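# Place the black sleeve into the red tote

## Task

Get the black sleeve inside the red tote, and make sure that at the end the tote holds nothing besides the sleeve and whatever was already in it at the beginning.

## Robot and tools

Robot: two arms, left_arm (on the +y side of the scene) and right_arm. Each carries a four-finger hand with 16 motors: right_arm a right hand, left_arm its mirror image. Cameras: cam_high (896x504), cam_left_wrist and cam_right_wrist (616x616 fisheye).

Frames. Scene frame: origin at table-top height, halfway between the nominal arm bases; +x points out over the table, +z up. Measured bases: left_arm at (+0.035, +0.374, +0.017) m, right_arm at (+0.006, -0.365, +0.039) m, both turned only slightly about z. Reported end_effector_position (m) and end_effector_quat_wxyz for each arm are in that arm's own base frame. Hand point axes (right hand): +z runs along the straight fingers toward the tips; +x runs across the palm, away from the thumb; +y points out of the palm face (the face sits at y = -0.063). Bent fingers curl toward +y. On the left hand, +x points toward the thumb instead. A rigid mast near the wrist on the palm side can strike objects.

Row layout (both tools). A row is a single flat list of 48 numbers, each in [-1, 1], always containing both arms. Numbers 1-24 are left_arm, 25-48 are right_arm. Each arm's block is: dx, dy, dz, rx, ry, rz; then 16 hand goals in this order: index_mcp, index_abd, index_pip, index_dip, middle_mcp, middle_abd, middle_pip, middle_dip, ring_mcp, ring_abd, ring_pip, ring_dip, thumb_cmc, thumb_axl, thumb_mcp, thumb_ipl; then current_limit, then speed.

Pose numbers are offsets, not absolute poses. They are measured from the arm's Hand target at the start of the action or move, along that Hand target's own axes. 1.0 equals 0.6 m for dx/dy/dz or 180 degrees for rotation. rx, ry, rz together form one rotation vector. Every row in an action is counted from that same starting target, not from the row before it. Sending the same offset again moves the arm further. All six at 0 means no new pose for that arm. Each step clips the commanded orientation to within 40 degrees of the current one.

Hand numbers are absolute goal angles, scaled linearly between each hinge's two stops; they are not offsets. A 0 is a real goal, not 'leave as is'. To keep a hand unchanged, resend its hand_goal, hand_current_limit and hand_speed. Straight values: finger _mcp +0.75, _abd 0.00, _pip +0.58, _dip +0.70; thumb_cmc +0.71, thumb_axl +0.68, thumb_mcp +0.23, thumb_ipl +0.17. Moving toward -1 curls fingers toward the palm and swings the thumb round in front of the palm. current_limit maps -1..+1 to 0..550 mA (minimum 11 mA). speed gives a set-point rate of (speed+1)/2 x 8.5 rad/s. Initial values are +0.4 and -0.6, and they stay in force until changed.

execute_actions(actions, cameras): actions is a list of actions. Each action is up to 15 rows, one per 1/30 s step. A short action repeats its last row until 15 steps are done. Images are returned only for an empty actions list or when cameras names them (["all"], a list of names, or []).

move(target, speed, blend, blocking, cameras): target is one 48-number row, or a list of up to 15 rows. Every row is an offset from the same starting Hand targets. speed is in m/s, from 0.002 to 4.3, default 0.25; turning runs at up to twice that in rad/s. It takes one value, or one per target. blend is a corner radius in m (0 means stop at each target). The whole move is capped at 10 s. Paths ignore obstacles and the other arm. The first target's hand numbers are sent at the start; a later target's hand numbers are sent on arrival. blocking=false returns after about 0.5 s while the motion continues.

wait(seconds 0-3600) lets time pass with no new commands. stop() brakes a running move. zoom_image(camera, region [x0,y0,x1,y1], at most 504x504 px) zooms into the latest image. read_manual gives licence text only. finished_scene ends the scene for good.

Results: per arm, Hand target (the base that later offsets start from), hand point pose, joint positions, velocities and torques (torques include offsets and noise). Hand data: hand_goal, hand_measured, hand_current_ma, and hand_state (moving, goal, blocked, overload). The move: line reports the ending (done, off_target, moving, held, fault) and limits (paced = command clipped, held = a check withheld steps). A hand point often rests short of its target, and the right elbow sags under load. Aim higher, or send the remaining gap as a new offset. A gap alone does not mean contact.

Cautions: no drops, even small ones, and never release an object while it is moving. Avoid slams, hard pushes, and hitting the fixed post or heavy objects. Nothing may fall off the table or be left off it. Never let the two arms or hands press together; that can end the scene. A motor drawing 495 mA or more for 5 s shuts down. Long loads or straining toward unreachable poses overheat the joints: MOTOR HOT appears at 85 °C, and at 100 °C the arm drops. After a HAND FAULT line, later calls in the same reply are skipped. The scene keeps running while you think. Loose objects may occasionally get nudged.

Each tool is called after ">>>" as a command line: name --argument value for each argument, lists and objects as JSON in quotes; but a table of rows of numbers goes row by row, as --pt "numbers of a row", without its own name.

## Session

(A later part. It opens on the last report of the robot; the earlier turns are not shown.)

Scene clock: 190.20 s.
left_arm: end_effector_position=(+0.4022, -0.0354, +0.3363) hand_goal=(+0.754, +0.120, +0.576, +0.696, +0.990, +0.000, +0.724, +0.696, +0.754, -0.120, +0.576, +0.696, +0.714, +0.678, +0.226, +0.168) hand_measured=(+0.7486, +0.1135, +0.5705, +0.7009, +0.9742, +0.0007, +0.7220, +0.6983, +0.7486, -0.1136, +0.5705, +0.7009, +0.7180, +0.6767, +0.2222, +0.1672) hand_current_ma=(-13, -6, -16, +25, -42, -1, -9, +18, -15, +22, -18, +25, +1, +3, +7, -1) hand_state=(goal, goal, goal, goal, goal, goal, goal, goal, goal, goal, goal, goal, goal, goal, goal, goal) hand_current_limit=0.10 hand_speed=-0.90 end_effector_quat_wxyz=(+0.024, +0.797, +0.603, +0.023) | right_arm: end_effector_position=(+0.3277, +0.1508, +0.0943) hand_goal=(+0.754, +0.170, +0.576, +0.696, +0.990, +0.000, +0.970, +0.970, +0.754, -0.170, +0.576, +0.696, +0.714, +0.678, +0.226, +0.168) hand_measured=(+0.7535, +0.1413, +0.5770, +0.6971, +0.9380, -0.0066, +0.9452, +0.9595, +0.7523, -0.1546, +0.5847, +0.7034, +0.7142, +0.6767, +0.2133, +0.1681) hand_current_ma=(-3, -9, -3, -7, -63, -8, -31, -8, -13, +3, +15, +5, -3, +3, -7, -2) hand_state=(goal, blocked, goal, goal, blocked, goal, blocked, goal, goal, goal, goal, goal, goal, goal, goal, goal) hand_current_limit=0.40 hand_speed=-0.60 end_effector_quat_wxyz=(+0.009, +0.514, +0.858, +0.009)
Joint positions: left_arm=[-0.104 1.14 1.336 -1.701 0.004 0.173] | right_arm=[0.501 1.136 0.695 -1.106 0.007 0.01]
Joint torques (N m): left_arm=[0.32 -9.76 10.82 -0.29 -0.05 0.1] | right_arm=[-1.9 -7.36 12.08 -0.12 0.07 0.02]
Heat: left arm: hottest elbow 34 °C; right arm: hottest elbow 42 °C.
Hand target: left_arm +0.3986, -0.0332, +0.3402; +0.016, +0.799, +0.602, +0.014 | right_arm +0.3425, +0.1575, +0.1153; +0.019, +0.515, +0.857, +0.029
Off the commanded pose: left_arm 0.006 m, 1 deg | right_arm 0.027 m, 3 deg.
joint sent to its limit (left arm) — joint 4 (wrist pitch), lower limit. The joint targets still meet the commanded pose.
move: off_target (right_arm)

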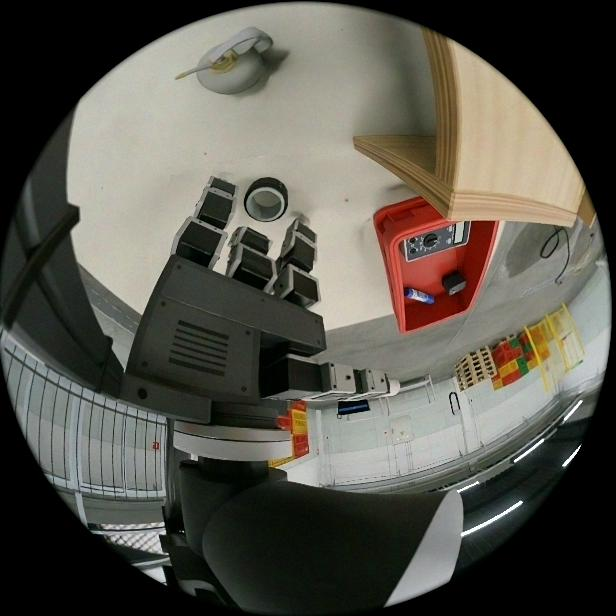

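>>> move --pt "0 0 0 0 0 0 0.754 0.12 0.576 0.696 0.99 0 0.723 0.696 0.754 -0.12 0.576 0.696 0.714 0.678 0.226 0.168 0.1 -0.9 0 0.0003 -0.011 0 0 0 0.754 0.17 0.576 0.696 0.99 0 0.97 0.97 0.754 -0.17 0.576 0.696 0.714 0.678 0.226 0.168 0.4 -0.8" --pt "0 0 0 0 0 0 0.754 0.12 0.576 0.696 0.99 0 0.723 0.696 0.754 -0.12 0.576 0.696 0.714 0.678 0.226 0.168 0.1 -0.9 0 0.0003 -0.011 0 0 0 0.754 -0.13 0.576 0.696 0.99 0 0.97 0.97 0.754 0.13 0.576 0.696 0.714 0.678 0.226 0.168 -0.2 -0.92" --speed 0.05 --cameras '["cam_right_wrist"]'

>>> zoom_image --camera "cam_right_wrist" --region '[180, 120, 340, 280]'

Scene clock: 193.60 s.
left_arm: end_effector_position=(+0.4022, -0.0354, +0.3363) hand_goal=(+0.754, +0.120, +0.576, +0.696, +0.990, +0.000, +0.724, +0.696, +0.754, -0.120, +0.576, +0.696, +0.714, +0.678, +0.226, +0.168) hand_measured=(+0.7486, +0.1120, +0.5705, +0.6996, +0.9742, +0.0007, +0.7220, +0.6983, +0.7498, -0.1121, +0.5705, +0.6996, +0.7180, +0.6777, +0.2222, +0.1681) hand_current_ma=(-16, +12, -26, +7, -43, -6, -4, +10, +9, +29, -18, +27, -13, +10, -11, -2) hand_state=(goal, goal, goal, goal, goal, goal, goal, goal, goal, goal, goal, goal, goal, goal, goal, goal) hand_current_limit=0.10 hand_speed=-0.90 end_effector_quat_wxyz=(+0.024, +0.797, +0.603, +0.023) | right_arm: end_effector_position=(+0.3274, +0.1508, +0.0993) hand_goal=(+0.754, -0.130, +0.576, +0.696, +0.990, +0.000, +0.970, +0.970, +0.754, +0.130, +0.576, +0.696, +0.714, +0.678, +0.226, +0.168) hand_measured=(+0.7535, -0.1019, +0.5757, +0.6958, +0.9380, -0.0066, +0.9465, +0.9608, +0.7523, +0.0886, +0.5795, +0.7047, +0.7142, +0.6777, +0.2143, +0.1681) hand_current_ma=(-2, +26, +1, -3, -64, -8, -28, -8, -13, -38, +1, +0, -6, +1, -9, -1) hand_state=(goal, blocked, goal, goal, blocked, goal, blocked, goal, goal, blocked, goal, goal, goal, goal, goal, goal) hand_current_limit=-0.20 hand_speed=-0.92 end_effector_quat_wxyz=(+0.009, +0.514, +0.858, +0.010)
Joint positions: left_arm=[-0.104 1.14 1.336 -1.701 0.004 0.173] | right_arm=[0.501 1.127 0.703 -1.121 0.006 0.01]
Joint torques (N m): left_arm=[0.32 -9.76 10.82 -0.29 -0.05 0.1] | right_arm=[-2.9 -7.3 12.45 -0.38 0.09 0.02]
Heat: left arm: hottest elbow 33 °C; right arm: hottest elbow 42 °C.
Hand target: left_arm +0.3986, -0.0332, +0.3402; +0.016, +0.799, +0.602, +0.014 | right_arm +0.3421, +0.1574, +0.1219; +0.019, +0.515, +0.857, +0.029
Off the commanded pose: left_arm 0.006 m, 1 deg | right_arm 0.028 m, 3 deg.
joint sent to its limit (left arm) — joint 4 (wrist pitch), lower limit. The joint targets still meet the commanded pose.
move: off_target (right_arm); target 2's new numbers were sent with right_arm's hand 0.028 m and 3 deg from that target

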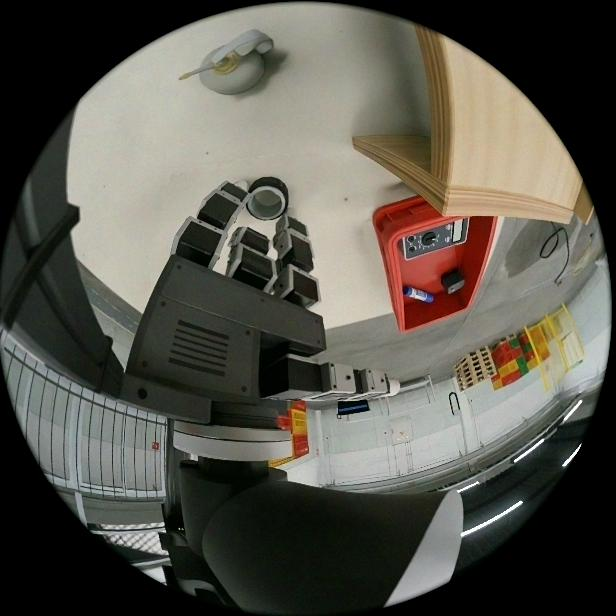

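Scaled by 3.150 from the camera's image (finer frame: 880x880).

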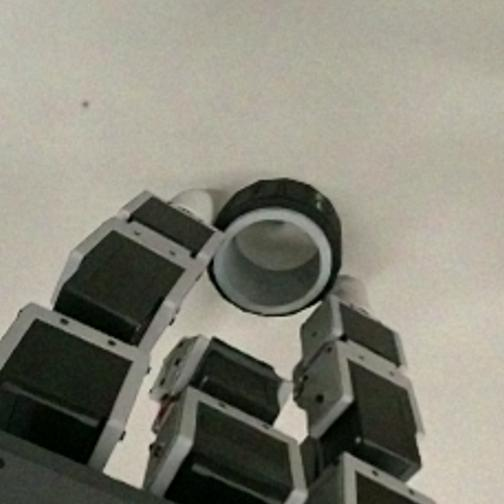

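>>> move --pt "0 0 0 0 0 0 0.754 0.12 0.576 0.696 0.99 0 0.723 0.696 0.754 -0.12 0.576 0.696 0.714 0.678 0.226 0.168 0.1 -0.9 0 0 0 0 0 0 0.754 -0.3 0.576 0.696 0.99 0 0.97 0.97 0.754 0.3 0.576 0.696 0.714 0.678 0.226 0.168 0.1 -0.93" --speed 0.05

Scene clock: 194.57 s.
left_arm: end_effector_position=(+0.4022, -0.0354, +0.3363) hand_goal=(+0.754, +0.120, +0.576, +0.696, +0.990, +0.000, +0.724, +0.696, +0.754, -0.120, +0.576, +0.696, +0.714, +0.678, +0.226, +0.168) hand_measured=(+0.7486, +0.1135, +0.5718, +0.6996, +0.9742, -0.0008, +0.7220, +0.6983, +0.7486, -0.1136, +0.5718, +0.6996, +0.7192, +0.6767, +0.2222, +0.1672) hand_current_ma=(-24, -10, -11, +21, -38, +4, -7, +13, -12, +12, -17, +13, -2, +12, -11, +2) hand_state=(goal, goal, goal, goal, goal, goal, goal, goal, goal, goal, goal, goal, goal, goal, goal, goal) hand_current_limit=0.10 hand_speed=-0.90 end_effector_quat_wxyz=(+0.024, +0.797, +0.603, +0.023) | right_arm: end_effector_position=(+0.3274, +0.1508, +0.0993) hand_goal=(+0.754, -0.300, +0.576, +0.696, +0.990, +0.000, +0.970, +0.970, +0.754, +0.300, +0.576, +0.696, +0.714, +0.678, +0.226, +0.168) hand_measured=(+0.7535, -0.1077, +0.5770, +0.6958, +0.9380, -0.0066, +0.9465, +0.9582, +0.7535, +0.0930, +0.5795, +0.7034, +0.7142, +0.6777, +0.2143, +0.1681) hand_current_ma=(-2, +107, -3, -2, -63, -11, -30, -13, -8, -130, +5, +3, -5, +7, -9, +0) hand_state=(goal, moving, goal, goal, blocked, goal, blocked, goal, goal, moving, goal, goal, goal, goal, goal, goal) hand_current_limit=0.10 hand_speed=-0.93 end_effector_quat_wxyz=(+0.009, +0.514, +0.858, +0.010)
Joint positions: left_arm=[-0.104 1.14 1.336 -1.701 0.004 0.173] | right_arm=[0.501 1.127 0.703 -1.121 0.006 0.01]
Joint torques (N m): left_arm=[0.26 -9.7 10.82 -0.29 -0.05 0.1] | right_arm=[-1.61 -7.24 12.46 -0.38 0.1 0.02]
Heat: left arm: hottest elbow 33 °C; right arm: hottest elbow 42 °C.
Hand target: left_arm +0.3986, -0.0332, +0.3402; +0.016, +0.799, +0.602, +0.014 | right_arm +0.3421, +0.1574, +0.1219; +0.019, +0.515, +0.857, +0.029
Off the commanded pose: left_arm 0.006 m, 1 deg | right_arm 0.028 m, 3 deg.
joint sent to its limit (left arm) — joint 4 (wrist pitch), lower limit. The joint targets still meet the commanded pose.
move: done

>>> move --pt "0 0 0 0 0 0 0.754 0.12 0.576 0.696 0.99 0 0.723 0.696 0.754 -0.12 0.576 0.696 0.714 0.678 0.226 0.168 0.1 -0.9 0 0.0023 -0.0333 0 0 0 0.754 -0.3 0.576 0.696 0.99 0 0.97 0.97 0.754 0.3 0.576 0.696 0.714 0.678 0.226 0.168 0.1 -0.93" --speed 0.04 --cameras '["cam_right_wrist"]'

>>> zoom_image --camera "cam_right_wrist" --region '[180, 120, 340, 280]'

Scene clock: 196.33 s.
left_arm: end_effector_position=(+0.4022, -0.0354, +0.3363) hand_goal=(+0.754, +0.120, +0.576, +0.696, +0.990, +0.000, +0.724, +0.696, +0.754, -0.120, +0.576, +0.696, +0.714, +0.678, +0.226, +0.168) hand_measured=(+0.7486, +0.1135, +0.5718, +0.7009, +0.9742, +0.0007, +0.7220, +0.6983, +0.7486, -0.1121, +0.5705, +0.7009, +0.7180, +0.6767, +0.2222, +0.1672) hand_current_ma=(-12, -2, -3, +7, -29, +9, +3, +12, +4, +11, -1, +22, +0, +5, -16, -8) hand_state=(goal, goal, goal, goal, goal, goal, goal, goal, goal, goal, goal, goal, goal, goal, goal, goal) hand_current_limit=0.10 hand_speed=-0.90 end_effector_quat_wxyz=(+0.024, +0.797, +0.603, +0.023) | right_arm: end_effector_position=(+0.3284, +0.1514, +0.1194) hand_goal=(+0.754, -0.300, +0.576, +0.696, +0.990, +0.000, +0.970, +0.970, +0.754, +0.300, +0.576, +0.696, +0.714, +0.678, +0.226, +0.168) hand_measured=(+0.7583, -0.1429, +0.5872, +0.7034, +0.9380, -0.0081, +0.9452, +0.9595, +0.7583, +0.1574, +0.5847, +0.7034, +0.7142, +0.6767, +0.2143, +0.1681) hand_current_ma=(+8, +113, +9, +1, -63, -12, -29, -10, -4, -106, +9, +5, -4, +5, -9, +1) hand_state=(goal, blocked, goal, goal, blocked, goal, blocked, goal, goal, blocked, goal, goal, goal, goal, goal, goal) hand_current_limit=0.10 hand_speed=-0.93 end_effector_quat_wxyz=(+0.009, +0.514, +0.858, +0.010)
Joint positions: left_arm=[-0.104 1.14 1.336 -1.701 0.004 0.173] | right_arm=[0.501 1.104 0.743 -1.184 0.006 0.01]
Joint torques (N m): left_arm=[0.32 -9.7 10.82 -0.29 -0.05 0.1] | right_arm=[-1.85 -6.89 12.7 -0.42 0.09 0.02]
Heat: left arm: hottest elbow 33 °C; right arm: hottest elbow 42 °C.
Hand target: left_arm +0.3986, -0.0332, +0.3402; +0.016, +0.799, +0.602, +0.014 | right_arm +0.3422, +0.1574, +0.1419; +0.019, +0.515, +0.857, +0.029
Off the commanded pose: left_arm 0.006 m, 1 deg | right_arm 0.027 m, 3 deg.
joint sent to its limit (left arm) — joint 4 (wrist pitch), lower limit. The joint targets still meet the commanded pose.
move: off_target (right_arm)

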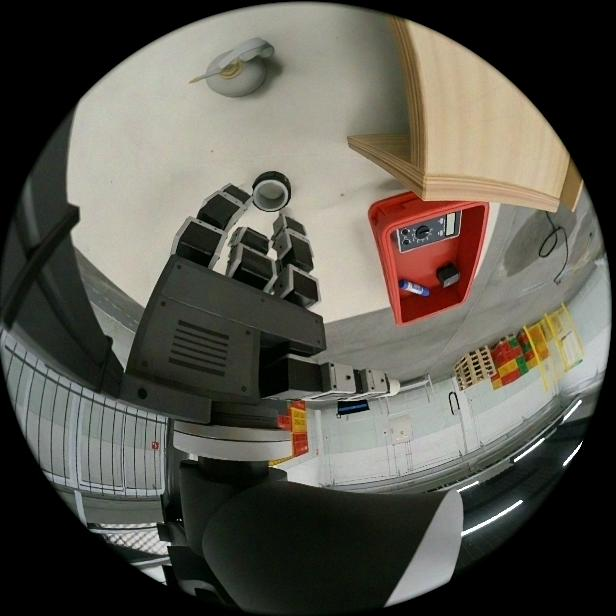

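Scaled by 3.150 from the camera's image (finer frame: 880x880).

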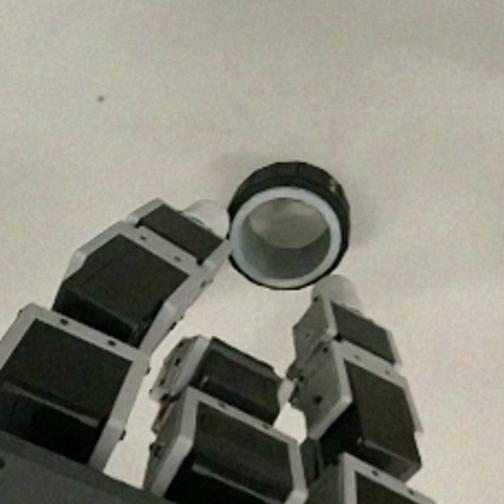

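>>> move --pt "0 0 0 0 0 0 0.754 0.12 0.576 0.696 0.99 0 0.723 0.696 0.754 -0.12 0.576 0.696 0.714 0.678 0.226 0.168 0.1 -0.9 0 0.0005 -0.008 0 0 0 0.754 0.14 0.576 0.696 0.99 0 0.97 0.97 0.754 -0.14 0.576 0.696 0.714 0.678 0.226 0.168 0.2 -0.8" --pt "0 0 0 0 0 0 0.754 0.12 0.576 0.696 0.99 0 0.723 0.696 0.754 -0.12 0.576 0.696 0.714 0.678 0.226 0.168 0.1 -0.9 -0.0027 -0.017 0.0825 0.0175 0 0 0.754 0.14 0.576 0.696 0.99 0 0.97 0.97 0.754 -0.14 0.576 0.696 0.714 0.678 0.226 0.168 0.2 -0.8" --pt "0 0 0 0 0 0 0.754 0.12 0.576 0.696 0.99 0 0.723 0.696 0.754 -0.12 0.576 0.696 0.714 0.678 0.226 0.168 0.1 -0.9 -0.007 0.0123 0.039 0.0055 0 0 0.754 0.14 0.576 0.696 0.99 0 0.97 0.97 0.754 -0.14 0.576 0.696 0.714 0.678 0.226 0.168 0.2 -0.8" --speed 0.06 --cameras '["cam_right_wrist"]'

>>> zoom_image --camera "cam_right_wrist" --region '[180, 120, 340, 280]'

Scene clock: 204.30 s.
left_arm: end_effector_position=(+0.4022, -0.0354, +0.3363) hand_goal=(+0.754, +0.120, +0.576, +0.696, +0.990, +0.000, +0.724, +0.696, +0.754, -0.120, +0.576, +0.696, +0.714, +0.678, +0.226, +0.168) hand_measured=(+0.7498, +0.1135, +0.5705, +0.7009, +0.9742, -0.0008, +0.7220, +0.6971, +0.7498, -0.1121, +0.5718, +0.7009, +0.7180, +0.6767, +0.2232, +0.1681) hand_current_ma=(-18, -24, -34, +24, -33, -7, -3, +14, +2, +14, -9, +17, +15, -2, -17, +5) hand_state=(goal, goal, goal, goal, goal, goal, goal, goal, goal, goal, goal, goal, goal, goal, goal, goal) hand_current_limit=0.10 hand_speed=-0.90 end_effector_quat_wxyz=(+0.024, +0.797, +0.603, +0.023) | right_arm: end_effector_position=(+0.3370, +0.1516, +0.0977) hand_goal=(+0.754, +0.140, +0.576, +0.696, +0.990, +0.000, +0.970, +0.970, +0.754, -0.140, +0.576, +0.696, +0.714, +0.678, +0.226, +0.168) hand_measured=(+0.7535, +0.1164, +0.5782, +0.7034, +0.9380, -0.0081, +0.9452, +0.9595, +0.7523, -0.1209, +0.5770, +0.7034, +0.7205, +0.6777, +0.2143, +0.1681) hand_current_ma=(-2, -10, +4, -5, -62, -11, -26, -9, -11, +3, -2, +4, +2, +7, -8, +2) hand_state=(goal, blocked, goal, goal, blocked, goal, blocked, goal, goal, goal, goal, goal, goal, goal, goal, goal) hand_current_limit=0.20 hand_speed=-0.80 end_effector_quat_wxyz=(+0.005, +0.517, +0.856, +0.003)
Joint positions: left_arm=[-0.104 1.14 1.336 -1.701 0.004 0.173] | right_arm=[0.489 1.165 0.73 -1.124 0.006 0.004]
Joint torques (N m): left_arm=[0.32 -9.76 10.82 -0.29 -0.05 0.1] | right_arm=[-1.96 -7.53 12.3 -0.62 0.08 -0.03]
Heat: left arm: hottest elbow 33 °C; right arm: hottest elbow 42 °C.
Hand target: left_arm +0.3986, -0.0332, +0.3402; +0.016, +0.799, +0.602, +0.014 | right_arm +0.3521, +0.1579, +0.1191; +0.015, +0.515, +0.857, +0.022
Off the commanded pose: left_arm 0.006 m, 1 deg | right_arm 0.027 m, 2 deg.
joint sent to its limit (left arm) — joint 4 (wrist pitch), lower limit. The joint targets still meet the commanded pose.
move: off_target (right_arm)

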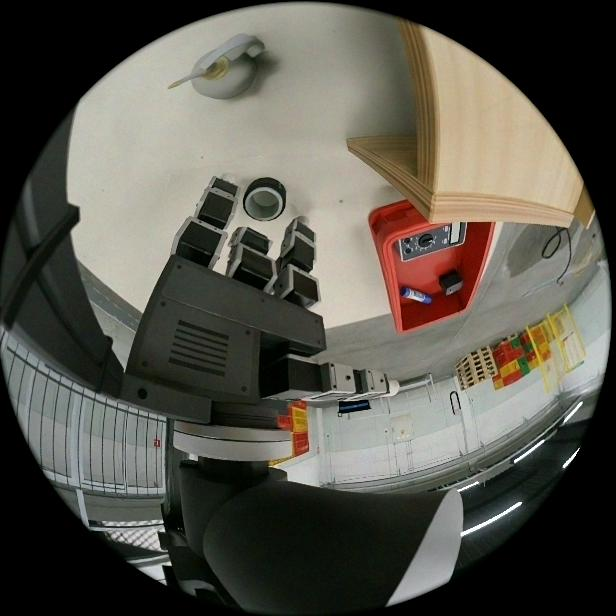

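Scaled by 3.150 from the camera's image (finer frame: 880x880).

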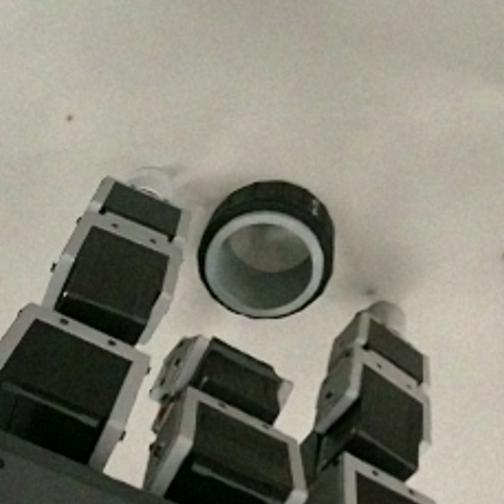

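>>> move --pt "0 0 0 0 0 0 0.754 0.12 0.576 0.696 0.99 0 0.723 0.696 0.754 -0.12 0.576 0.696 0.714 0.678 0.226 0.168 0.1 -0.9 0 0 0 0 0 0 0.754 -0.13 0.576 0.696 0.99 0 0.97 0.97 0.754 0.13 0.576 0.696 0.714 0.678 0.226 0.168 -0.2 -0.9" --pt "0 0 0 0 0 0 0.754 0.12 0.576 0.696 0.99 0 0.723 0.696 0.754 -0.12 0.576 0.696 0.714 0.678 0.226 0.168 0.1 -0.9 0 0 0 0 0 0 0.754 -0.45 0.576 0.696 0.99 0 0.97 0.97 0.754 0.45 0.576 0.696 0.714 0.678 0.226 0.168 0.3 -0.88" --speed 0.05

>>> wait --seconds 0.8 --cameras '["cam_right_wrist"]'

>>> zoom_image --camera "cam_right_wrist" --region '[180, 120, 340, 280]'

Scene clock: 207.23 s.
left_arm: end_effector_position=(+0.4022, -0.0354, +0.3363) hand_goal=(+0.754, +0.120, +0.576, +0.696, +0.990, +0.000, +0.724, +0.696, +0.754, -0.120, +0.576, +0.696, +0.714, +0.678, +0.226, +0.168) hand_measured=(+0.7486, +0.1135, +0.5718, +0.7009, +0.9742, -0.0008, +0.7220, +0.6983, +0.7486, -0.1121, +0.5705, +0.6996, +0.7180, +0.6767, +0.2222, +0.1681) hand_current_ma=(-24, -4, -30, +12, -51, +1, -14, +13, -12, +24, -17, +4, +7, +10, -1, -8) hand_state=(goal, goal, goal, goal, goal, goal, goal, goal, goal, goal, goal, goal, goal, goal, goal, goal) hand_current_limit=0.10 hand_speed=-0.90 end_effector_quat_wxyz=(+0.024, +0.797, +0.603, +0.023) | right_arm: end_effector_position=(+0.3370, +0.1517, +0.0977) hand_goal=(+0.754, -0.450, +0.576, +0.696, +0.990, +0.000, +0.970, +0.970, +0.754, +0.450, +0.576, +0.696, +0.714, +0.678, +0.226, +0.168) hand_measured=(+0.7523, -0.1077, +0.5770, +0.7022, +0.9380, -0.0081, +0.9452, +0.9608, +0.7535, +0.0871, +0.5770, +0.7034, +0.7205, +0.6767, +0.2143, +0.1681) hand_current_ma=(-6, +182, +1, -3, -66, -10, -31, -9, -5, -193, -3, +8, +1, +6, -8, +0) hand_state=(goal, moving, goal, goal, blocked, goal, blocked, goal, goal, moving, goal, goal, goal, goal, goal, goal) hand_current_limit=0.30 hand_speed=-0.88 end_effector_quat_wxyz=(+0.005, +0.517, +0.856, +0.003)
Joint positions: left_arm=[-0.104 1.14 1.336 -1.701 0.004 0.173] | right_arm=[0.489 1.165 0.73 -1.124 0.005 0.004]
Joint torques (N m): left_arm=[0.32 -9.7 10.84 -0.29 -0.05 0.1] | right_arm=[-1.9 -7.53 12.36 -0.43 0.11 -0.07]
Heat: left arm: hottest elbow 33 °C; right arm: hottest elbow 42 °C.
Hand target: left_arm +0.3986, -0.0332, +0.3402; +0.016, +0.799, +0.602, +0.014 | right_arm +0.3521, +0.1579, +0.1191; +0.015, +0.515, +0.857, +0.022
Off the commanded pose: left_arm 0.006 m, 1 deg | right_arm 0.027 m, 2 deg.
joint sent to its limit (left arm) — joint 4 (wrist pitch), lower limit. The joint targets still meet the commanded pose.
move: done; target 2's new numbers were sent with right_arm's hand 0.027 m and 2 deg from that target

Scene clock: 208.03 s.
left_arm: end_effector_position=(+0.4022, -0.0354, +0.3363) hand_goal=(+0.754, +0.120, +0.576, +0.696, +0.990, +0.000, +0.724, +0.696, +0.754, -0.120, +0.576, +0.696, +0.714, +0.678, +0.226, +0.168) hand_measured=(+0.7486, +0.1135, +0.5718, +0.7009, +0.9742, -0.0008, +0.7220, +0.6983, +0.7486, -0.1121, +0.5718, +0.6996, +0.7180, +0.6777, +0.2222, +0.1672) hand_current_ma=(-12, +1, -12, +17, -37, +3, +11, +6, +2, -3, -14, +6, +10, +1, -8, -4) hand_state=(goal, goal, goal, goal, goal, goal, goal, goal, goal, goal, goal, goal, goal, goal, goal, goal) hand_current_limit=0.10 hand_speed=-0.90 end_effector_quat_wxyz=(+0.024, +0.797, +0.603, +0.023) | right_arm: end_effector_position=(+0.3370, +0.1517, +0.0977) hand_goal=(+0.754, -0.450, +0.576, +0.696, +0.990, +0.000, +0.970, +0.970, +0.754, +0.450, +0.576, +0.696, +0.714, +0.678, +0.226, +0.168) hand_measured=(+0.7523, -0.1092, +0.5770, +0.7034, +0.9380, -0.0081, +0.9452, +0.9582, +0.7535, +0.0886, +0.5770, +0.7047, +0.7217, +0.6777, +0.2133, +0.1681) hand_current_ma=(-1, +242, -1, +4, -64, -3, -31, -7, -11, -259, +4, +5, +3, +5, -12, +0) hand_state=(goal, blocked, goal, goal, blocked, goal, blocked, goal, goal, blocked, goal, goal, goal, goal, goal, goal) hand_current_limit=0.30 hand_speed=-0.88 end_effector_quat_wxyz=(+0.005, +0.517, +0.856, +0.003)
Joint positions: left_arm=[-0.104 1.14 1.336 -1.701 0.004 0.173] | right_arm=[0.489 1.165 0.73 -1.124 0.005 0.004]
Joint torques (N m): left_arm=[0.32 -9.7 10.84 -0.29 -0.05 0.1] | right_arm=[-2.02 -7.59 12.36 -0.4 0.11 -0.07]
Heat: left arm: hottest elbow 33 °C; right arm: hottest elbow 42 °C.
Hand target: left_arm +0.3986, -0.0332, +0.3402; +0.016, +0.799, +0.602, +0.014 | right_arm +0.3521, +0.1579, +0.1191; +0.015, +0.515, +0.857, +0.022
Off the commanded pose: left_arm 0.006 m, 1 deg | right_arm 0.027 m, 2 deg.
wait: 0.80 s; at rest by 0.17 s

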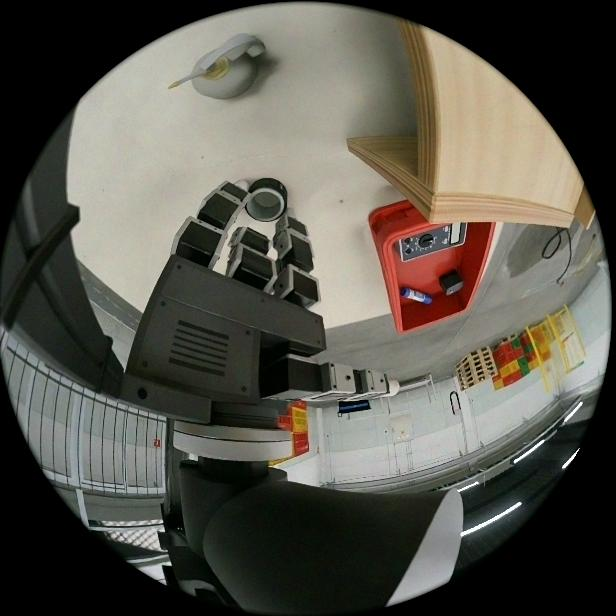

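Scaled by 3.150 from the camera's image (finer frame: 880x880).

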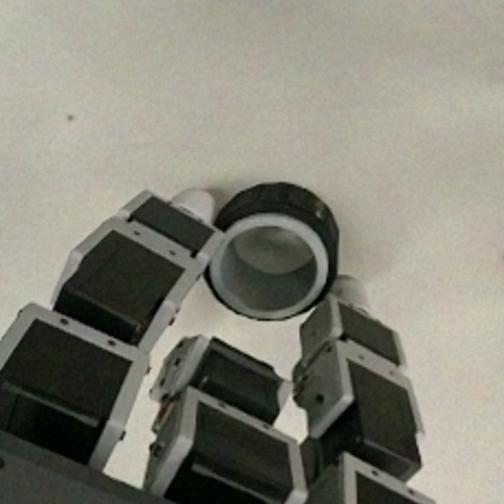

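>>> move --pt "0 0 0 0 0 0 0.754 0.12 0.576 0.696 0.99 0 0.723 0.696 0.754 -0.12 0.576 0.696 0.714 0.678 0.226 0.168 0.1 -0.9 0 0 0 0 0 0 0.754 -0.75 0.576 0.696 0.99 0 0.97 0.97 0.754 0.75 0.576 0.696 0.714 0.678 0.226 0.168 0.3 -0.85" --speed 0.05

>>> wait --seconds 0.5

Scene clock: 209.17 s.
left_arm: end_effector_position=(+0.4022, -0.0354, +0.3363) hand_goal=(+0.754, +0.120, +0.576, +0.696, +0.990, +0.000, +0.724, +0.696, +0.754, -0.120, +0.576, +0.696, +0.714, +0.678, +0.226, +0.168) hand_measured=(+0.7486, +0.1120, +0.5705, +0.6996, +0.9730, -0.0008, +0.7220, +0.6971, +0.7486, -0.1136, +0.5718, +0.6996, +0.7180, +0.6777, +0.2212, +0.1681) hand_current_ma=(-26, -12, -22, +18, -40, -3, -3, -6, +3, +12, -22, +16, +0, +9, -12, +1) hand_state=(goal, goal, goal, goal, goal, goal, goal, goal, goal, goal, goal, goal, goal, goal, goal, goal) hand_current_limit=0.10 hand_speed=-0.90 end_effector_quat_wxyz=(+0.024, +0.797, +0.603, +0.023) | right_arm: end_effector_position=(+0.3370, +0.1517, +0.0977) hand_goal=(+0.754, -0.750, +0.576, +0.696, +0.990, +0.000, +0.970, +0.970, +0.754, +0.750, +0.576, +0.696, +0.714, +0.678, +0.226, +0.168) hand_measured=(+0.7523, -0.1077, +0.5770, +0.7022, +0.9380, -0.0066, +0.9465, +0.9608, +0.7535, +0.0915, +0.5770, +0.7047, +0.7217, +0.6767, +0.2143, +0.1672) hand_current_ma=(-1, +363, -1, +3, -63, -10, -31, -8, -7, -365, -4, +1, +2, +9, -8, +2) hand_state=(goal, blocked, goal, goal, blocked, goal, blocked, goal, goal, blocked, goal, goal, goal, goal, goal, goal) hand_current_limit=0.30 hand_speed=-0.85 end_effector_quat_wxyz=(+0.005, +0.517, +0.856, +0.003)
Joint positions: left_arm=[-0.104 1.14 1.336 -1.701 0.004 0.173] | right_arm=[0.489 1.165 0.73 -1.124 0.005 0.004]
Joint torques (N m): left_arm=[0.32 -9.7 10.82 -0.29 -0.05 0.1] | right_arm=[-1.96 -7.65 12.37 -0.43 0.11 -0.07]
Heat: left arm: hottest elbow 33 °C; right arm: hottest elbow 42 °C.
Hand target: left_arm +0.3986, -0.0332, +0.3402; +0.016, +0.799, +0.602, +0.014 | right_arm +0.3521, +0.1579, +0.1191; +0.015, +0.515, +0.857, +0.022
Off the commanded pose: left_arm 0.006 m, 1 deg | right_arm 0.027 m, 2 deg.
joint sent to its limit (left arm) — joint 4 (wrist pitch), lower limit. The joint targets still meet the commanded pose.
move: done

Scene clock: 209.67 s.
left_arm: end_effector_position=(+0.4022, -0.0354, +0.3363) hand_goal=(+0.754, +0.120, +0.576, +0.696, +0.990, +0.000, +0.724, +0.696, +0.754, -0.120, +0.576, +0.696, +0.714, +0.678, +0.226, +0.168) hand_measured=(+0.7498, +0.1135, +0.5705, +0.7009, +0.9742, -0.0008, +0.7220, +0.6971, +0.7498, -0.1121, +0.5718, +0.6996, +0.7180, +0.6777, +0.2222, +0.1681) hand_current_ma=(-27, -10, -23, +22, -47, +3, -2, +11, -5, +16, -11, +13, +9, -4, -11, +6) hand_state=(goal, goal, goal, goal, goal, goal, goal, goal, goal, goal, goal, goal, goal, goal, goal, goal) hand_current_limit=0.10 hand_speed=-0.90 end_effector_quat_wxyz=(+0.024, +0.797, +0.603, +0.023) | right_arm: end_effector_position=(+0.3370, +0.1517, +0.0977) hand_goal=(+0.754, -0.750, +0.576, +0.696, +0.990, +0.000, +0.970, +0.970, +0.754, +0.750, +0.576, +0.696, +0.714, +0.678, +0.226, +0.168) hand_measured=(+0.7523, -0.1077, +0.5770, +0.7034, +0.9380, -0.0066, +0.9452, +0.9582, +0.7523, +0.0900, +0.5770, +0.7034, +0.7192, +0.6777, +0.2143, +0.1681) hand_current_ma=(-2, +364, -1, -1, -60, -13, -29, -11, -10, -363, +3, +1, -1, +8, -7, +4) hand_state=(goal, blocked, goal, goal, blocked, goal, blocked, goal, goal, blocked, goal, goal, goal, goal, goal, goal) hand_current_limit=0.30 hand_speed=-0.85 end_effector_quat_wxyz=(+0.005, +0.517, +0.856, +0.003)
Joint positions: left_arm=[-0.104 1.14 1.336 -1.701 0.004 0.173] | right_arm=[0.489 1.165 0.73 -1.124 0.005 0.004]
Joint torques (N m): left_arm=[0.32 -9.7 10.82 -0.28 -0.05 0.1] | right_arm=[-1.96 -7.65 12.37 -0.43 0.11 -0.06]
Heat: left arm: hottest elbow 33 °C; right arm: hottest elbow 42 °C.
Hand target: left_arm +0.3986, -0.0332, +0.3402; +0.016, +0.799, +0.602, +0.014 | right_arm +0.3521, +0.1579, +0.1191; +0.015, +0.515, +0.857, +0.022
Off the commanded pose: left_arm 0.006 m, 1 deg | right_arm 0.027 m, 2 deg.
wait: 0.50 s; at rest by 0.17 s

>>> move --pt "0 0 0 0 0 0 0.754 0.12 0.576 0.696 0.99 0 0.723 0.696 0.754 -0.12 0.576 0.696 0.714 0.678 0.226 0.168 0.1 -0.9 0 0.0035 -0.0667 0 0 0 0.754 -0.75 0.576 0.696 0.99 0 0.97 0.97 0.754 0.75 0.576 0.696 0.714 0.678 0.226 0.168 0.3 -0.85" --speed 0.05 --cameras '["cam_right_wrist"]'

>>> zoom_image --camera "cam_right_wrist" --region '[180, 120, 340, 280]'

Scene clock: 211.67 s.
left_arm: end_effector_position=(+0.4022, -0.0354, +0.3363) hand_goal=(+0.754, +0.120, +0.576, +0.696, +0.990, +0.000, +0.724, +0.696, +0.754, -0.120, +0.576, +0.696, +0.714, +0.678, +0.226, +0.168) hand_measured=(+0.7486, +0.1135, +0.5718, +0.7009, +0.9742, -0.0008, +0.7220, +0.6971, +0.7498, -0.1121, +0.5718, +0.7009, +0.7180, +0.6767, +0.2222, +0.1681) hand_current_ma=(-22, -8, -21, +24, -37, +15, -7, +23, -4, +19, -20, +18, +7, +1, +4, -2) hand_state=(goal, goal, goal, goal, goal, goal, goal, goal, goal, goal, goal, goal, goal, goal, goal, goal) hand_current_limit=0.10 hand_speed=-0.90 end_effector_quat_wxyz=(+0.024, +0.797, +0.603, +0.023) | right_arm: end_effector_position=(+0.3364, +0.1514, +0.1319) hand_goal=(+0.754, -0.750, +0.576, +0.696, +0.990, +0.000, +0.970, +0.970, +0.754, +0.750, +0.576, +0.696, +0.714, +0.678, +0.226, +0.168) hand_measured=(+0.7511, -0.1077, +0.5770, +0.6958, +0.9380, -0.0066, +0.9452, +0.9595, +0.7535, +0.0900, +0.5770, +0.7047, +0.7205, +0.6777, +0.2143, +0.1681) hand_current_ma=(-4, +367, -6, -2, -66, -10, -34, -14, -4, -359, +5, +4, -1, +10, -9, +0) hand_state=(goal, blocked, goal, goal, blocked, goal, blocked, goal, goal, blocked, goal, goal, goal, goal, goal, goal) hand_current_limit=0.30 hand_speed=-0.85 end_effector_quat_wxyz=(+0.002, +0.517, +0.856, -0.002)
Joint positions: left_arm=[-0.104 1.14 1.336 -1.701 0.004 0.173] | right_arm=[0.489 1.131 0.804 -1.246 0.005 0.004]
Joint torques (N m): left_arm=[0.32 -9.7 10.82 -0.29 -0.05 0.1] | right_arm=[-2.02 -8 13.33 -0.25 0.11 -0.06]
Heat: left arm: hottest elbow 33 °C; right arm: hottest elbow 43 °C.
Hand target: left_arm +0.3986, -0.0332, +0.3402; +0.016, +0.799, +0.602, +0.014 | right_arm +0.3520, +0.1580, +0.1591; +0.015, +0.515, +0.857, +0.022
Off the commanded pose: left_arm 0.006 m, 1 deg | right_arm 0.032 m, 3 deg.
joint sent to its limit (left arm) — joint 4 (wrist pitch), lower limit. The joint targets still meet the commanded pose.
move: off_target (right_arm)

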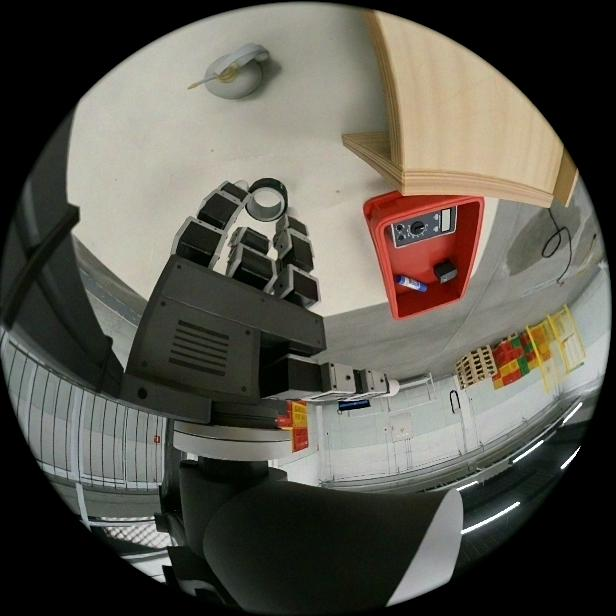

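Scaled by 3.150 from the camera's image (finer frame: 880x880).

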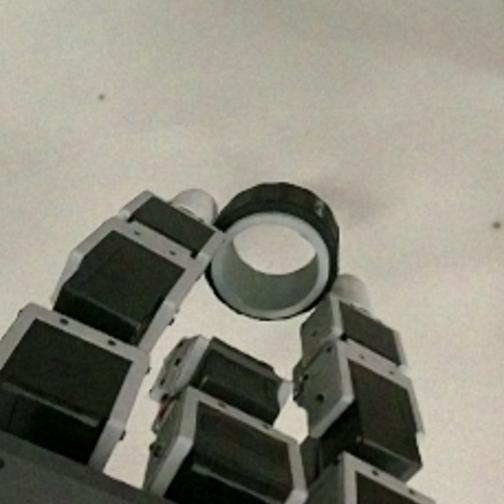

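>>> move --pt "0 0 0 0 0 0 0.754 0.12 0.576 0.696 0.99 0 0.723 0.696 0.754 -0.12 0.576 0.696 0.714 0.678 0.226 0.168 0.1 -0.9 -0.0006 0.0103 -0.193 0 0 0 0.754 -0.75 0.576 0.696 0.99 0 0.97 0.97 0.754 0.75 0.576 0.696 0.714 0.678 0.226 0.168 0.3 -0.85" --pt "0 0 0 0 0 0 0.754 0.12 0.576 0.696 0.99 0 0.723 0.696 0.754 -0.12 0.576 0.696 0.714 0.678 0.226 0.168 0.1 -0.9 -0.564 -0.0577 -0.195 0.0121 -0.016 0.6275 0.754 -0.75 0.576 0.696 0.99 0 0.97 0.97 0.754 0.75 0.576 0.696 0.714 0.678 0.226 0.168 0.3 -0.85" --speed '[0.12,0.25]' --blend '[0.03,0]' --cameras '["cam_right_wrist","cam_high"]'

>>> zoom_image --camera "cam_right_wrist" --region '[160, 60, 420, 320]'

>>> zoom_image --camera "cam_high" --region '[540, 230, 740, 370]'

Scene clock: 223.37 s.
left_arm: end_effector_position=(+0.4022, -0.0354, +0.3363) hand_goal=(+0.754, +0.120, +0.576, +0.696, +0.990, +0.000, +0.724, +0.696, +0.754, -0.120, +0.576, +0.696, +0.714, +0.678, +0.226, +0.168) hand_measured=(+0.7486, +0.1135, +0.5718, +0.7009, +0.9742, +0.0007, +0.7220, +0.6971, +0.7498, -0.1121, +0.5718, +0.7009, +0.7180, +0.6777, +0.2222, +0.1672) hand_current_ma=(-27, -2, -23, +20, -33, -1, +5, +17, +5, -2, -16, +7, +4, +1, -9, -3) hand_state=(goal, goal, goal, goal, goal, goal, goal, goal, goal, goal, goal, goal, goal, goal, goal, goal) hand_current_limit=0.10 hand_speed=-0.90 end_effector_quat_wxyz=(+0.024, +0.797, +0.603, +0.023) | right_arm: end_effector_position=(+0.4646, -0.1571, +0.2564) hand_goal=(+0.754, -0.750, +0.576, +0.696, +0.990, +0.000, +0.970, +0.970, +0.754, +0.750, +0.576, +0.696, +0.714, +0.678, +0.226, +0.168) hand_measured=(+0.7498, -0.1077, +0.5770, +0.6958, +0.9380, -0.0066, +0.9439, +0.9608, +0.7535, +0.0900, +0.5770, +0.7034, +0.7142, +0.6777, +0.2143, +0.1681) hand_current_ma=(-3, +364, -4, +0, -68, -10, -32, -10, -12, -368, +5, +3, -3, +7, -4, -3) hand_state=(goal, blocked, goal, goal, blocked, goal, blocked, goal, goal, blocked, goal, goal, goal, goal, goal, goal) hand_current_limit=0.30 hand_speed=-0.85 end_effector_quat_wxyz=(-0.003, +0.999, +0.051, -0.020)
Joint positions: left_arm=[-0.104 1.14 1.336 -1.701 0.004 0.173] | right_arm=[-0.144 1.629 1.626 -1.608 0.002 1.325]
Joint torques (N m): left_arm=[0.32 -9.7 10.82 -0.29 -0.05 0.1] | right_arm=[-1.96 -15.91 13.85 -0.68 0.07 0.16]
Heat: left arm: hottest elbow 32 °C; right arm: hottest elbow 43 °C.
Hand target: left_arm +0.3986, -0.0332, +0.3402; +0.016, +0.799, +0.602, +0.014 | right_arm +0.4746, -0.1597, +0.2752; +0.000, +0.999, +0.044, +0.000
Off the commanded pose: left_arm 0.006 m, 1 deg | right_arm 0.021 m, 2 deg.
joint sent to its limit (left arm) — joint 4 (wrist pitch), lower limit. The joint targets still meet the commanded pose.
move: off_target (right_arm)
Images, in order (width x height): cam_high 896x504, cam_right_wrist 616x616.

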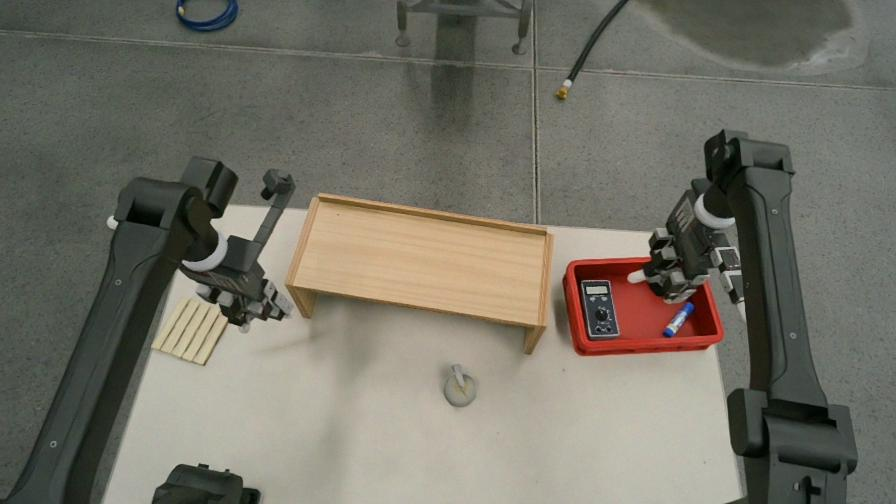

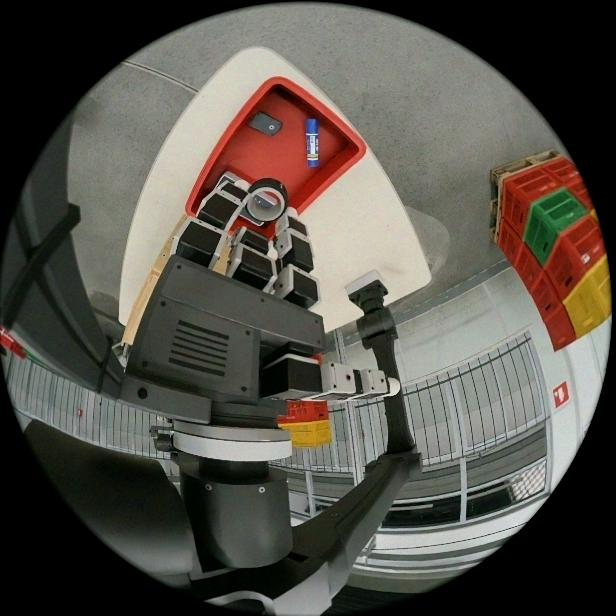

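Scaled by 1.938 from the camera's image (finer frame: 880x880).

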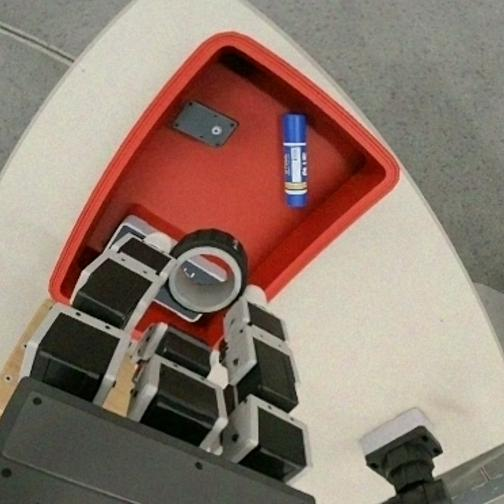

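Scaled by 2.520 from the camera's image (finer frame: 1280x720).

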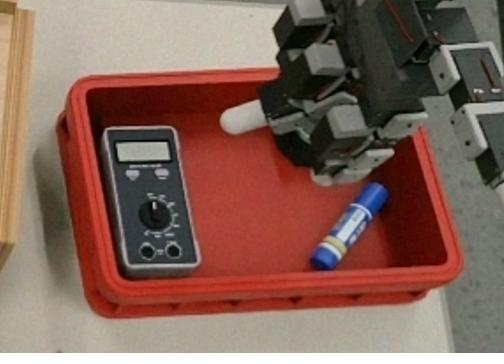

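>>> move --target '[0,0,0,0,0,0,0.754,0.12,0.576,0.696,0.99,0,0.723,0.696,0.754,-0.12,0.576,0.696,0.714,0.678,0.226,0.168,0.1,-0.9,-0.0179,-0.0061,0.242,0,0,0,0.754,-0.75,0.576,0.696,0.99,0,0.97,0.97,0.754,0.75,0.576,0.696,0.714,0.678,0.226,0.168,0.3,-0.85]' --speed 0.1 --cameras '["cam_right_wrist","cam_high"]'

>>> zoom_image --camera "cam_right_wrist" --region '[160, 60, 420, 320]'

>>> zoom_image --camera "cam_high" --region '[540, 230, 740, 370]'

Scene clock: 245.57 s.
left_arm: end_effector_position=(+0.4022, -0.0354, +0.3363) hand_goal=(+0.754, +0.120, +0.576, +0.696, +0.990, +0.000, +0.724, +0.696, +0.754, -0.120, +0.576, +0.696, +0.714, +0.678, +0.226, +0.168) hand_measured=(+0.7486, +0.1120, +0.5705, +0.7009, +0.9742, +0.0007, +0.7220, +0.6971, +0.7498, -0.1121, +0.5718, +0.6996, +0.7192, +0.6777, +0.2222, +0.1672) hand_current_ma=(-17, -2, -23, +20, -50, -13, -3, +15, -21, +21, -27, +33, +7, +8, -7, -6) hand_state=(goal, goal, goal, goal, goal, goal, goal, goal, goal, goal, goal, goal, goal, goal, goal, goal) hand_current_limit=0.10 hand_speed=-0.90 end_effector_quat_wxyz=(+0.024, +0.797, +0.603, +0.023) | right_arm: end_effector_position=(+0.4616, -0.1566, +0.1298) hand_goal=(+0.754, -0.750, +0.576, +0.696, +0.990, +0.000, +0.970, +0.970, +0.754, +0.750, +0.576, +0.696, +0.714, +0.678, +0.226, +0.168) hand_measured=(+0.7498, -0.1063, +0.5757, +0.6971, +0.9380, -0.0066, +0.9452, +0.9595, +0.7535, +0.0915, +0.5770, +0.7047, +0.7154, +0.6767, +0.2143, +0.1672) hand_current_ma=(-4, +365, -3, -3, -65, -8, -28, -13, -11, -363, +3, +4, -5, +4, -7, +2) hand_state=(goal, blocked, goal, goal, blocked, goal, blocked, goal, goal, blocked, goal, goal, goal, goal, goal, goal) hand_current_limit=0.30 hand_speed=-0.85 end_effector_quat_wxyz=(+0.000, +0.999, +0.049, -0.006)
Joint positions: left_arm=[-0.104 1.14 1.336 -1.701 0.004 0.173] | right_arm=[-0.144 1.659 1.327 -1.251 0.002 1.328]
Joint torques (N m): left_arm=[0.32 -9.7 10.84 -0.29 -0.05 0.1] | right_arm=[-1.55 -16.03 8.54 0.49 0.08 0.18]
Heat: left arm: hottest elbow 32 °C; right arm: hottest elbow 43 °C.
Hand target: left_arm +0.3986, -0.0332, +0.3402; +0.016, +0.799, +0.602, +0.014 | right_arm +0.4635, -0.1570, +0.1300; +0.000, +0.999, +0.043, +0.000
Off the commanded pose: left_arm 0.006 m, 1 deg | right_arm 0.002 m, 1 deg.
joint sent to its limit (left arm) — joint 4 (wrist pitch), lower limit. The joint targets still meet the commanded pose.
move: done
Images, in order (width x height): cam_high 896x504, cam_right_wrist 616x616.

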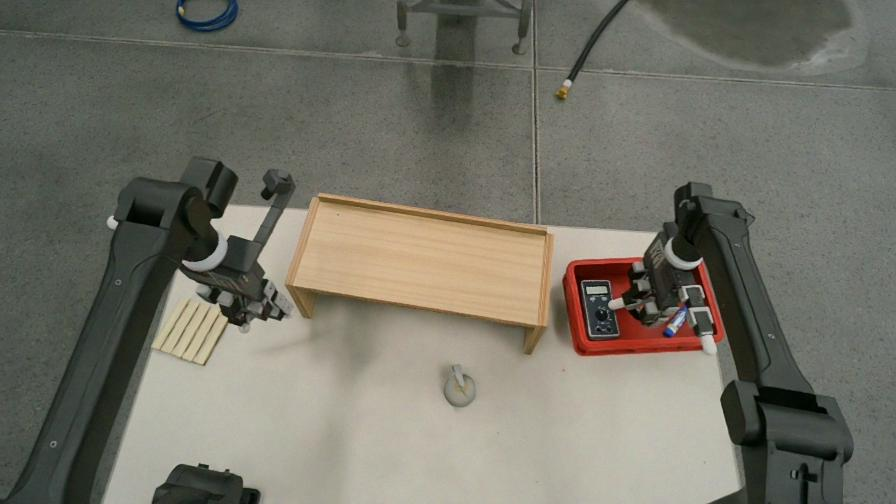

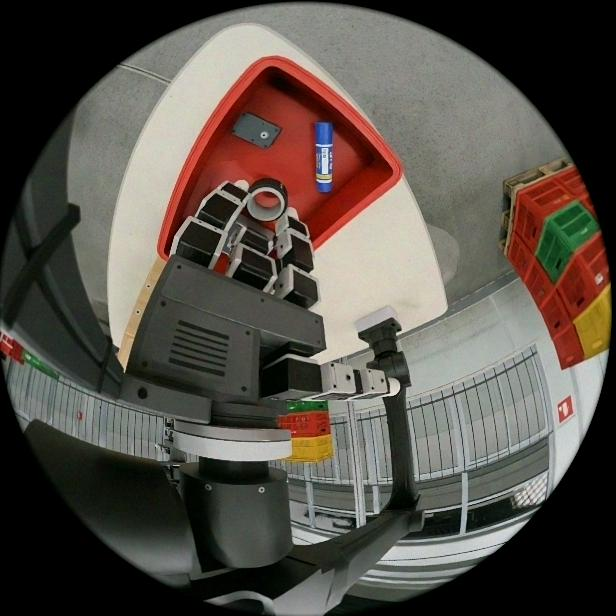

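Scaled by 1.938 from the camera's image (finer frame: 880x880).

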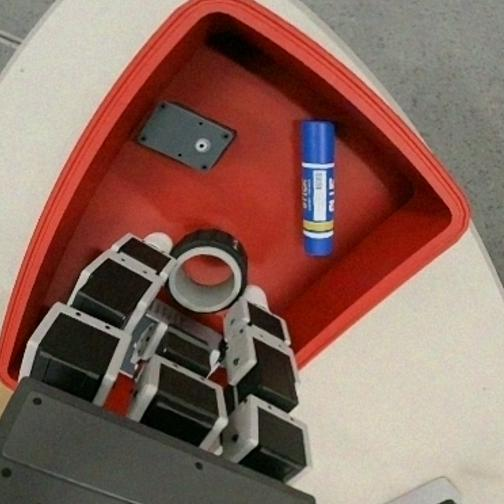

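Scaled by 2.520 from the camera's image (finer frame: 1280x720).

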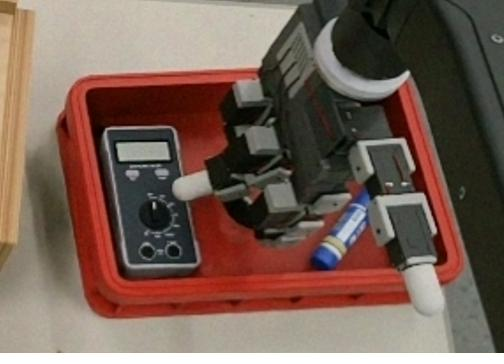

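>>> move --target '[0,0,0,0,0,0,0.754,0.12,0.576,0.696,0.99,0,0.723,0.696,0.754,-0.12,0.576,0.696,0.714,0.678,0.226,0.168,0.1,-0.9,0,0,0.036,0,0,0,0.754,-0.75,0.576,0.696,0.99,0,0.97,0.97,0.754,0.75,0.576,0.696,0.714,0.678,0.226,0.168,0.3,-0.85]' --speed 0.05 --cameras '["cam_right_wrist"]'

>>> zoom_image --camera "cam_right_wrist" --region '[180, 120, 340, 280]'

Scene clock: 250.63 s.
left_arm: end_effector_position=(+0.4022, -0.0354, +0.3363) hand_goal=(+0.754, +0.120, +0.576, +0.696, +0.990, +0.000, +0.724, +0.696, +0.754, -0.120, +0.576, +0.696, +0.714, +0.678, +0.226, +0.168) hand_measured=(+0.7486, +0.1120, +0.5718, +0.6996, +0.9742, +0.0007, +0.7220, +0.6971, +0.7486, -0.1136, +0.5718, +0.6996, +0.7180, +0.6767, +0.2222, +0.1672) hand_current_ma=(-26, -10, -10, +20, -59, -2, +0, +24, -1, +10, -8, +14, +5, +14, -7, -9) hand_state=(goal, goal, goal, goal, goal, goal, goal, goal, goal, goal, goal, goal, goal, goal, goal, goal) hand_current_limit=0.10 hand_speed=-0.90 end_effector_quat_wxyz=(+0.024, +0.797, +0.603, +0.023) | right_arm: end_effector_position=(+0.4622, -0.1566, +0.1113) hand_goal=(+0.754, -0.750, +0.576, +0.696, +0.990, +0.000, +0.970, +0.970, +0.754, +0.750, +0.576, +0.696, +0.714, +0.678, +0.226, +0.168) hand_measured=(+0.7498, -0.1063, +0.5770, +0.6971, +0.9380, -0.0066, +0.9452, +0.9608, +0.7547, +0.0930, +0.5834, +0.7034, +0.7129, +0.6767, +0.2143, +0.1672) hand_current_ma=(-6, +360, -2, -7, -65, -10, -24, -13, -9, -361, +11, +6, -5, +8, -4, +2) hand_state=(goal, blocked, goal, goal, blocked, goal, blocked, goal, goal, blocked, goal, goal, goal, goal, goal, goal) hand_current_limit=0.30 hand_speed=-0.85 end_effector_quat_wxyz=(+0.000, +0.999, +0.049, -0.004)
Joint positions: left_arm=[-0.104 1.14 1.336 -1.701 0.004 0.173] | right_arm=[-0.144 1.674 1.295 -1.198 0.002 1.328]
Joint torques (N m): left_arm=[0.32 -9.7 10.82 -0.29 -0.05 0.1] | right_arm=[-1.55 -15.85 8.28 0.42 0.13 0.17]
Heat: left arm: hottest elbow 32 °C; right arm: hottest elbow 42 °C.
Hand target: left_arm +0.3986, -0.0332, +0.3402; +0.016, +0.799, +0.602, +0.014 | right_arm +0.4635, -0.1570, +0.1085; +0.000, +0.999, +0.044, +0.000
Off the commanded pose: left_arm 0.006 m, 1 deg | right_arm 0.003 m, 1 deg.
joint sent to its limit (left arm) — joint 4 (wrist pitch), lower limit. The joint targets still meet the commanded pose.
move: done

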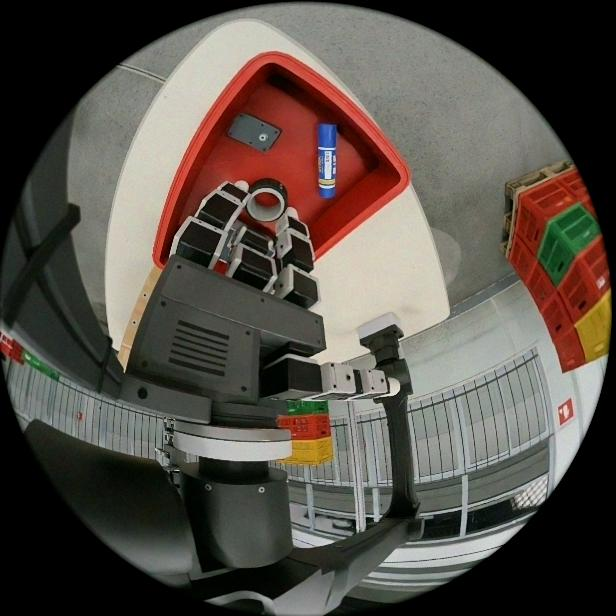

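Scaled by 3.150 from the camera's image (finer frame: 880x880).

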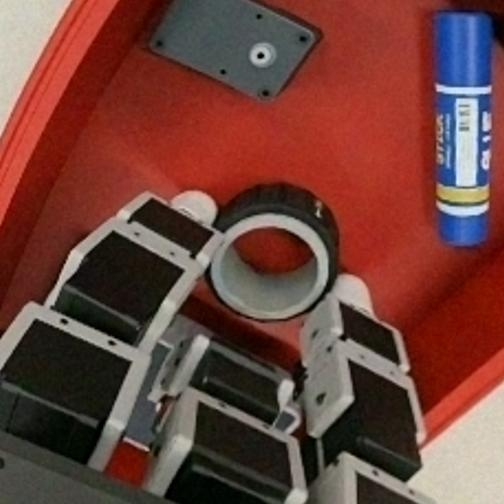

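>>> move --target '[0,0,0,0,0,0,0.754,0.12,0.576,0.696,0.99,0,0.723,0.696,0.754,-0.12,0.576,0.696,0.714,0.678,0.226,0.168,0.1,-0.9,0,0,0.007,0,0,0,0.754,-0.75,0.576,0.696,0.99,0,0.97,0.97,0.754,0.75,0.576,0.696,0.714,0.678,0.226,0.168,0.3,-0.85]' --speed 0.03 --cameras '["cam_right_wrist"]'

>>> zoom_image --camera "cam_right_wrist" --region '[180, 120, 340, 280]'

Scene clock: 252.33 s.
left_arm: end_effector_position=(+0.4022, -0.0354, +0.3363) hand_goal=(+0.754, +0.120, +0.576, +0.696, +0.990, +0.000, +0.724, +0.696, +0.754, -0.120, +0.576, +0.696, +0.714, +0.678, +0.226, +0.168) hand_measured=(+0.7486, +0.1135, +0.5705, +0.7009, +0.9754, +0.0007, +0.7220, +0.6983, +0.7486, -0.1121, +0.5718, +0.6996, +0.7180, +0.6767, +0.2222, +0.1672) hand_current_ma=(-16, -10, -24, +28, -37, +12, -17, +12, +1, +1, -13, +20, +9, +10, +10, -13) hand_state=(goal, goal, goal, goal, goal, goal, goal, goal, goal, goal, goal, goal, goal, goal, goal, goal) hand_current_limit=0.10 hand_speed=-0.90 end_effector_quat_wxyz=(+0.024, +0.797, +0.603, +0.023) | right_arm: end_effector_position=(+0.4637, -0.1569, +0.1109) hand_goal=(+0.754, -0.750, +0.576, +0.696, +0.990, +0.000, +0.970, +0.970, +0.754, +0.750, +0.576, +0.696, +0.714, +0.678, +0.226, +0.168) hand_measured=(+0.7498, -0.1063, +0.5770, +0.6958, +0.9380, -0.0066, +0.9452, +0.9608, +0.7583, +0.0944, +0.5847, +0.7047, +0.7154, +0.6777, +0.2143, +0.1672) hand_current_ma=(+0, +362, +0, -8, -69, -10, -31, -10, -6, -365, +13, +3, -5, +4, -11, +4) hand_state=(goal, blocked, goal, goal, blocked, goal, blocked, goal, goal, blocked, goal, goal, goal, goal, goal, goal) hand_current_limit=0.30 hand_speed=-0.85 end_effector_quat_wxyz=(+0.001, +0.999, +0.049, +0.000)
Joint positions: left_arm=[-0.104 1.14 1.336 -1.701 0.004 0.173] | right_arm=[-0.144 1.674 1.294 -1.19 0.002 1.329]
Joint torques (N m): left_arm=[0.32 -9.7 10.82 -0.29 -0.05 0.1] | right_arm=[-1.55 -15.5 7.91 0.57 0.08 0.17]
Heat: left arm: hottest elbow 32 °C; right arm: hottest elbow 42 °C.
Hand target: left_arm +0.3986, -0.0332, +0.3402; +0.016, +0.799, +0.602, +0.014 | right_arm +0.4635, -0.1570, +0.1043; +0.000, +0.999, +0.044, +0.000
Off the commanded pose: left_arm 0.006 m, 1 deg | right_arm 0.007 m, 1 deg.
joint sent to its limit (left arm) — joint 4 (wrist pitch), lower limit. The joint targets still meet the commanded pose.
move: done

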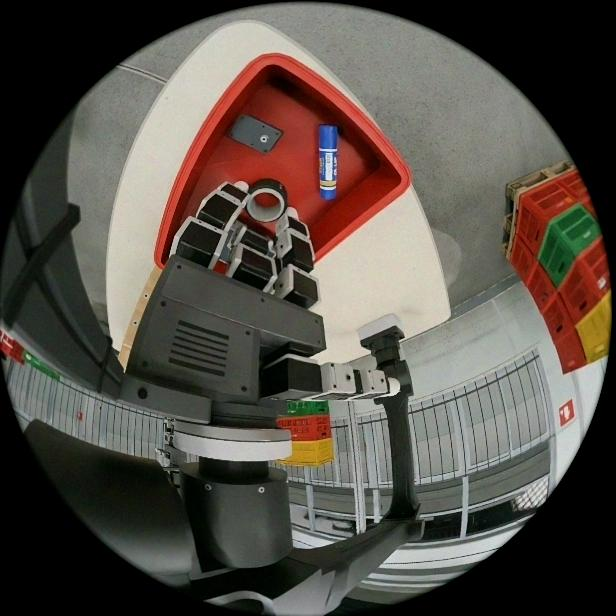

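Scaled by 3.150 from the camera's image (finer frame: 880x880).

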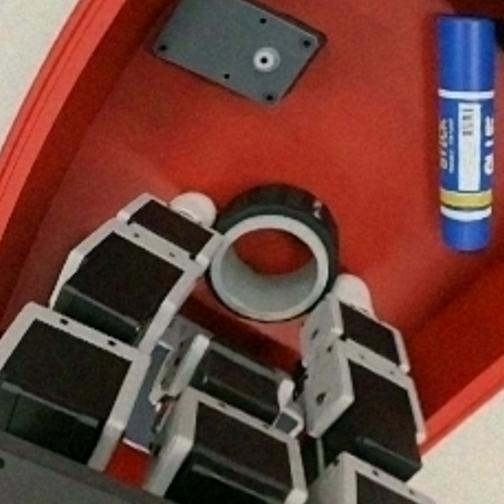

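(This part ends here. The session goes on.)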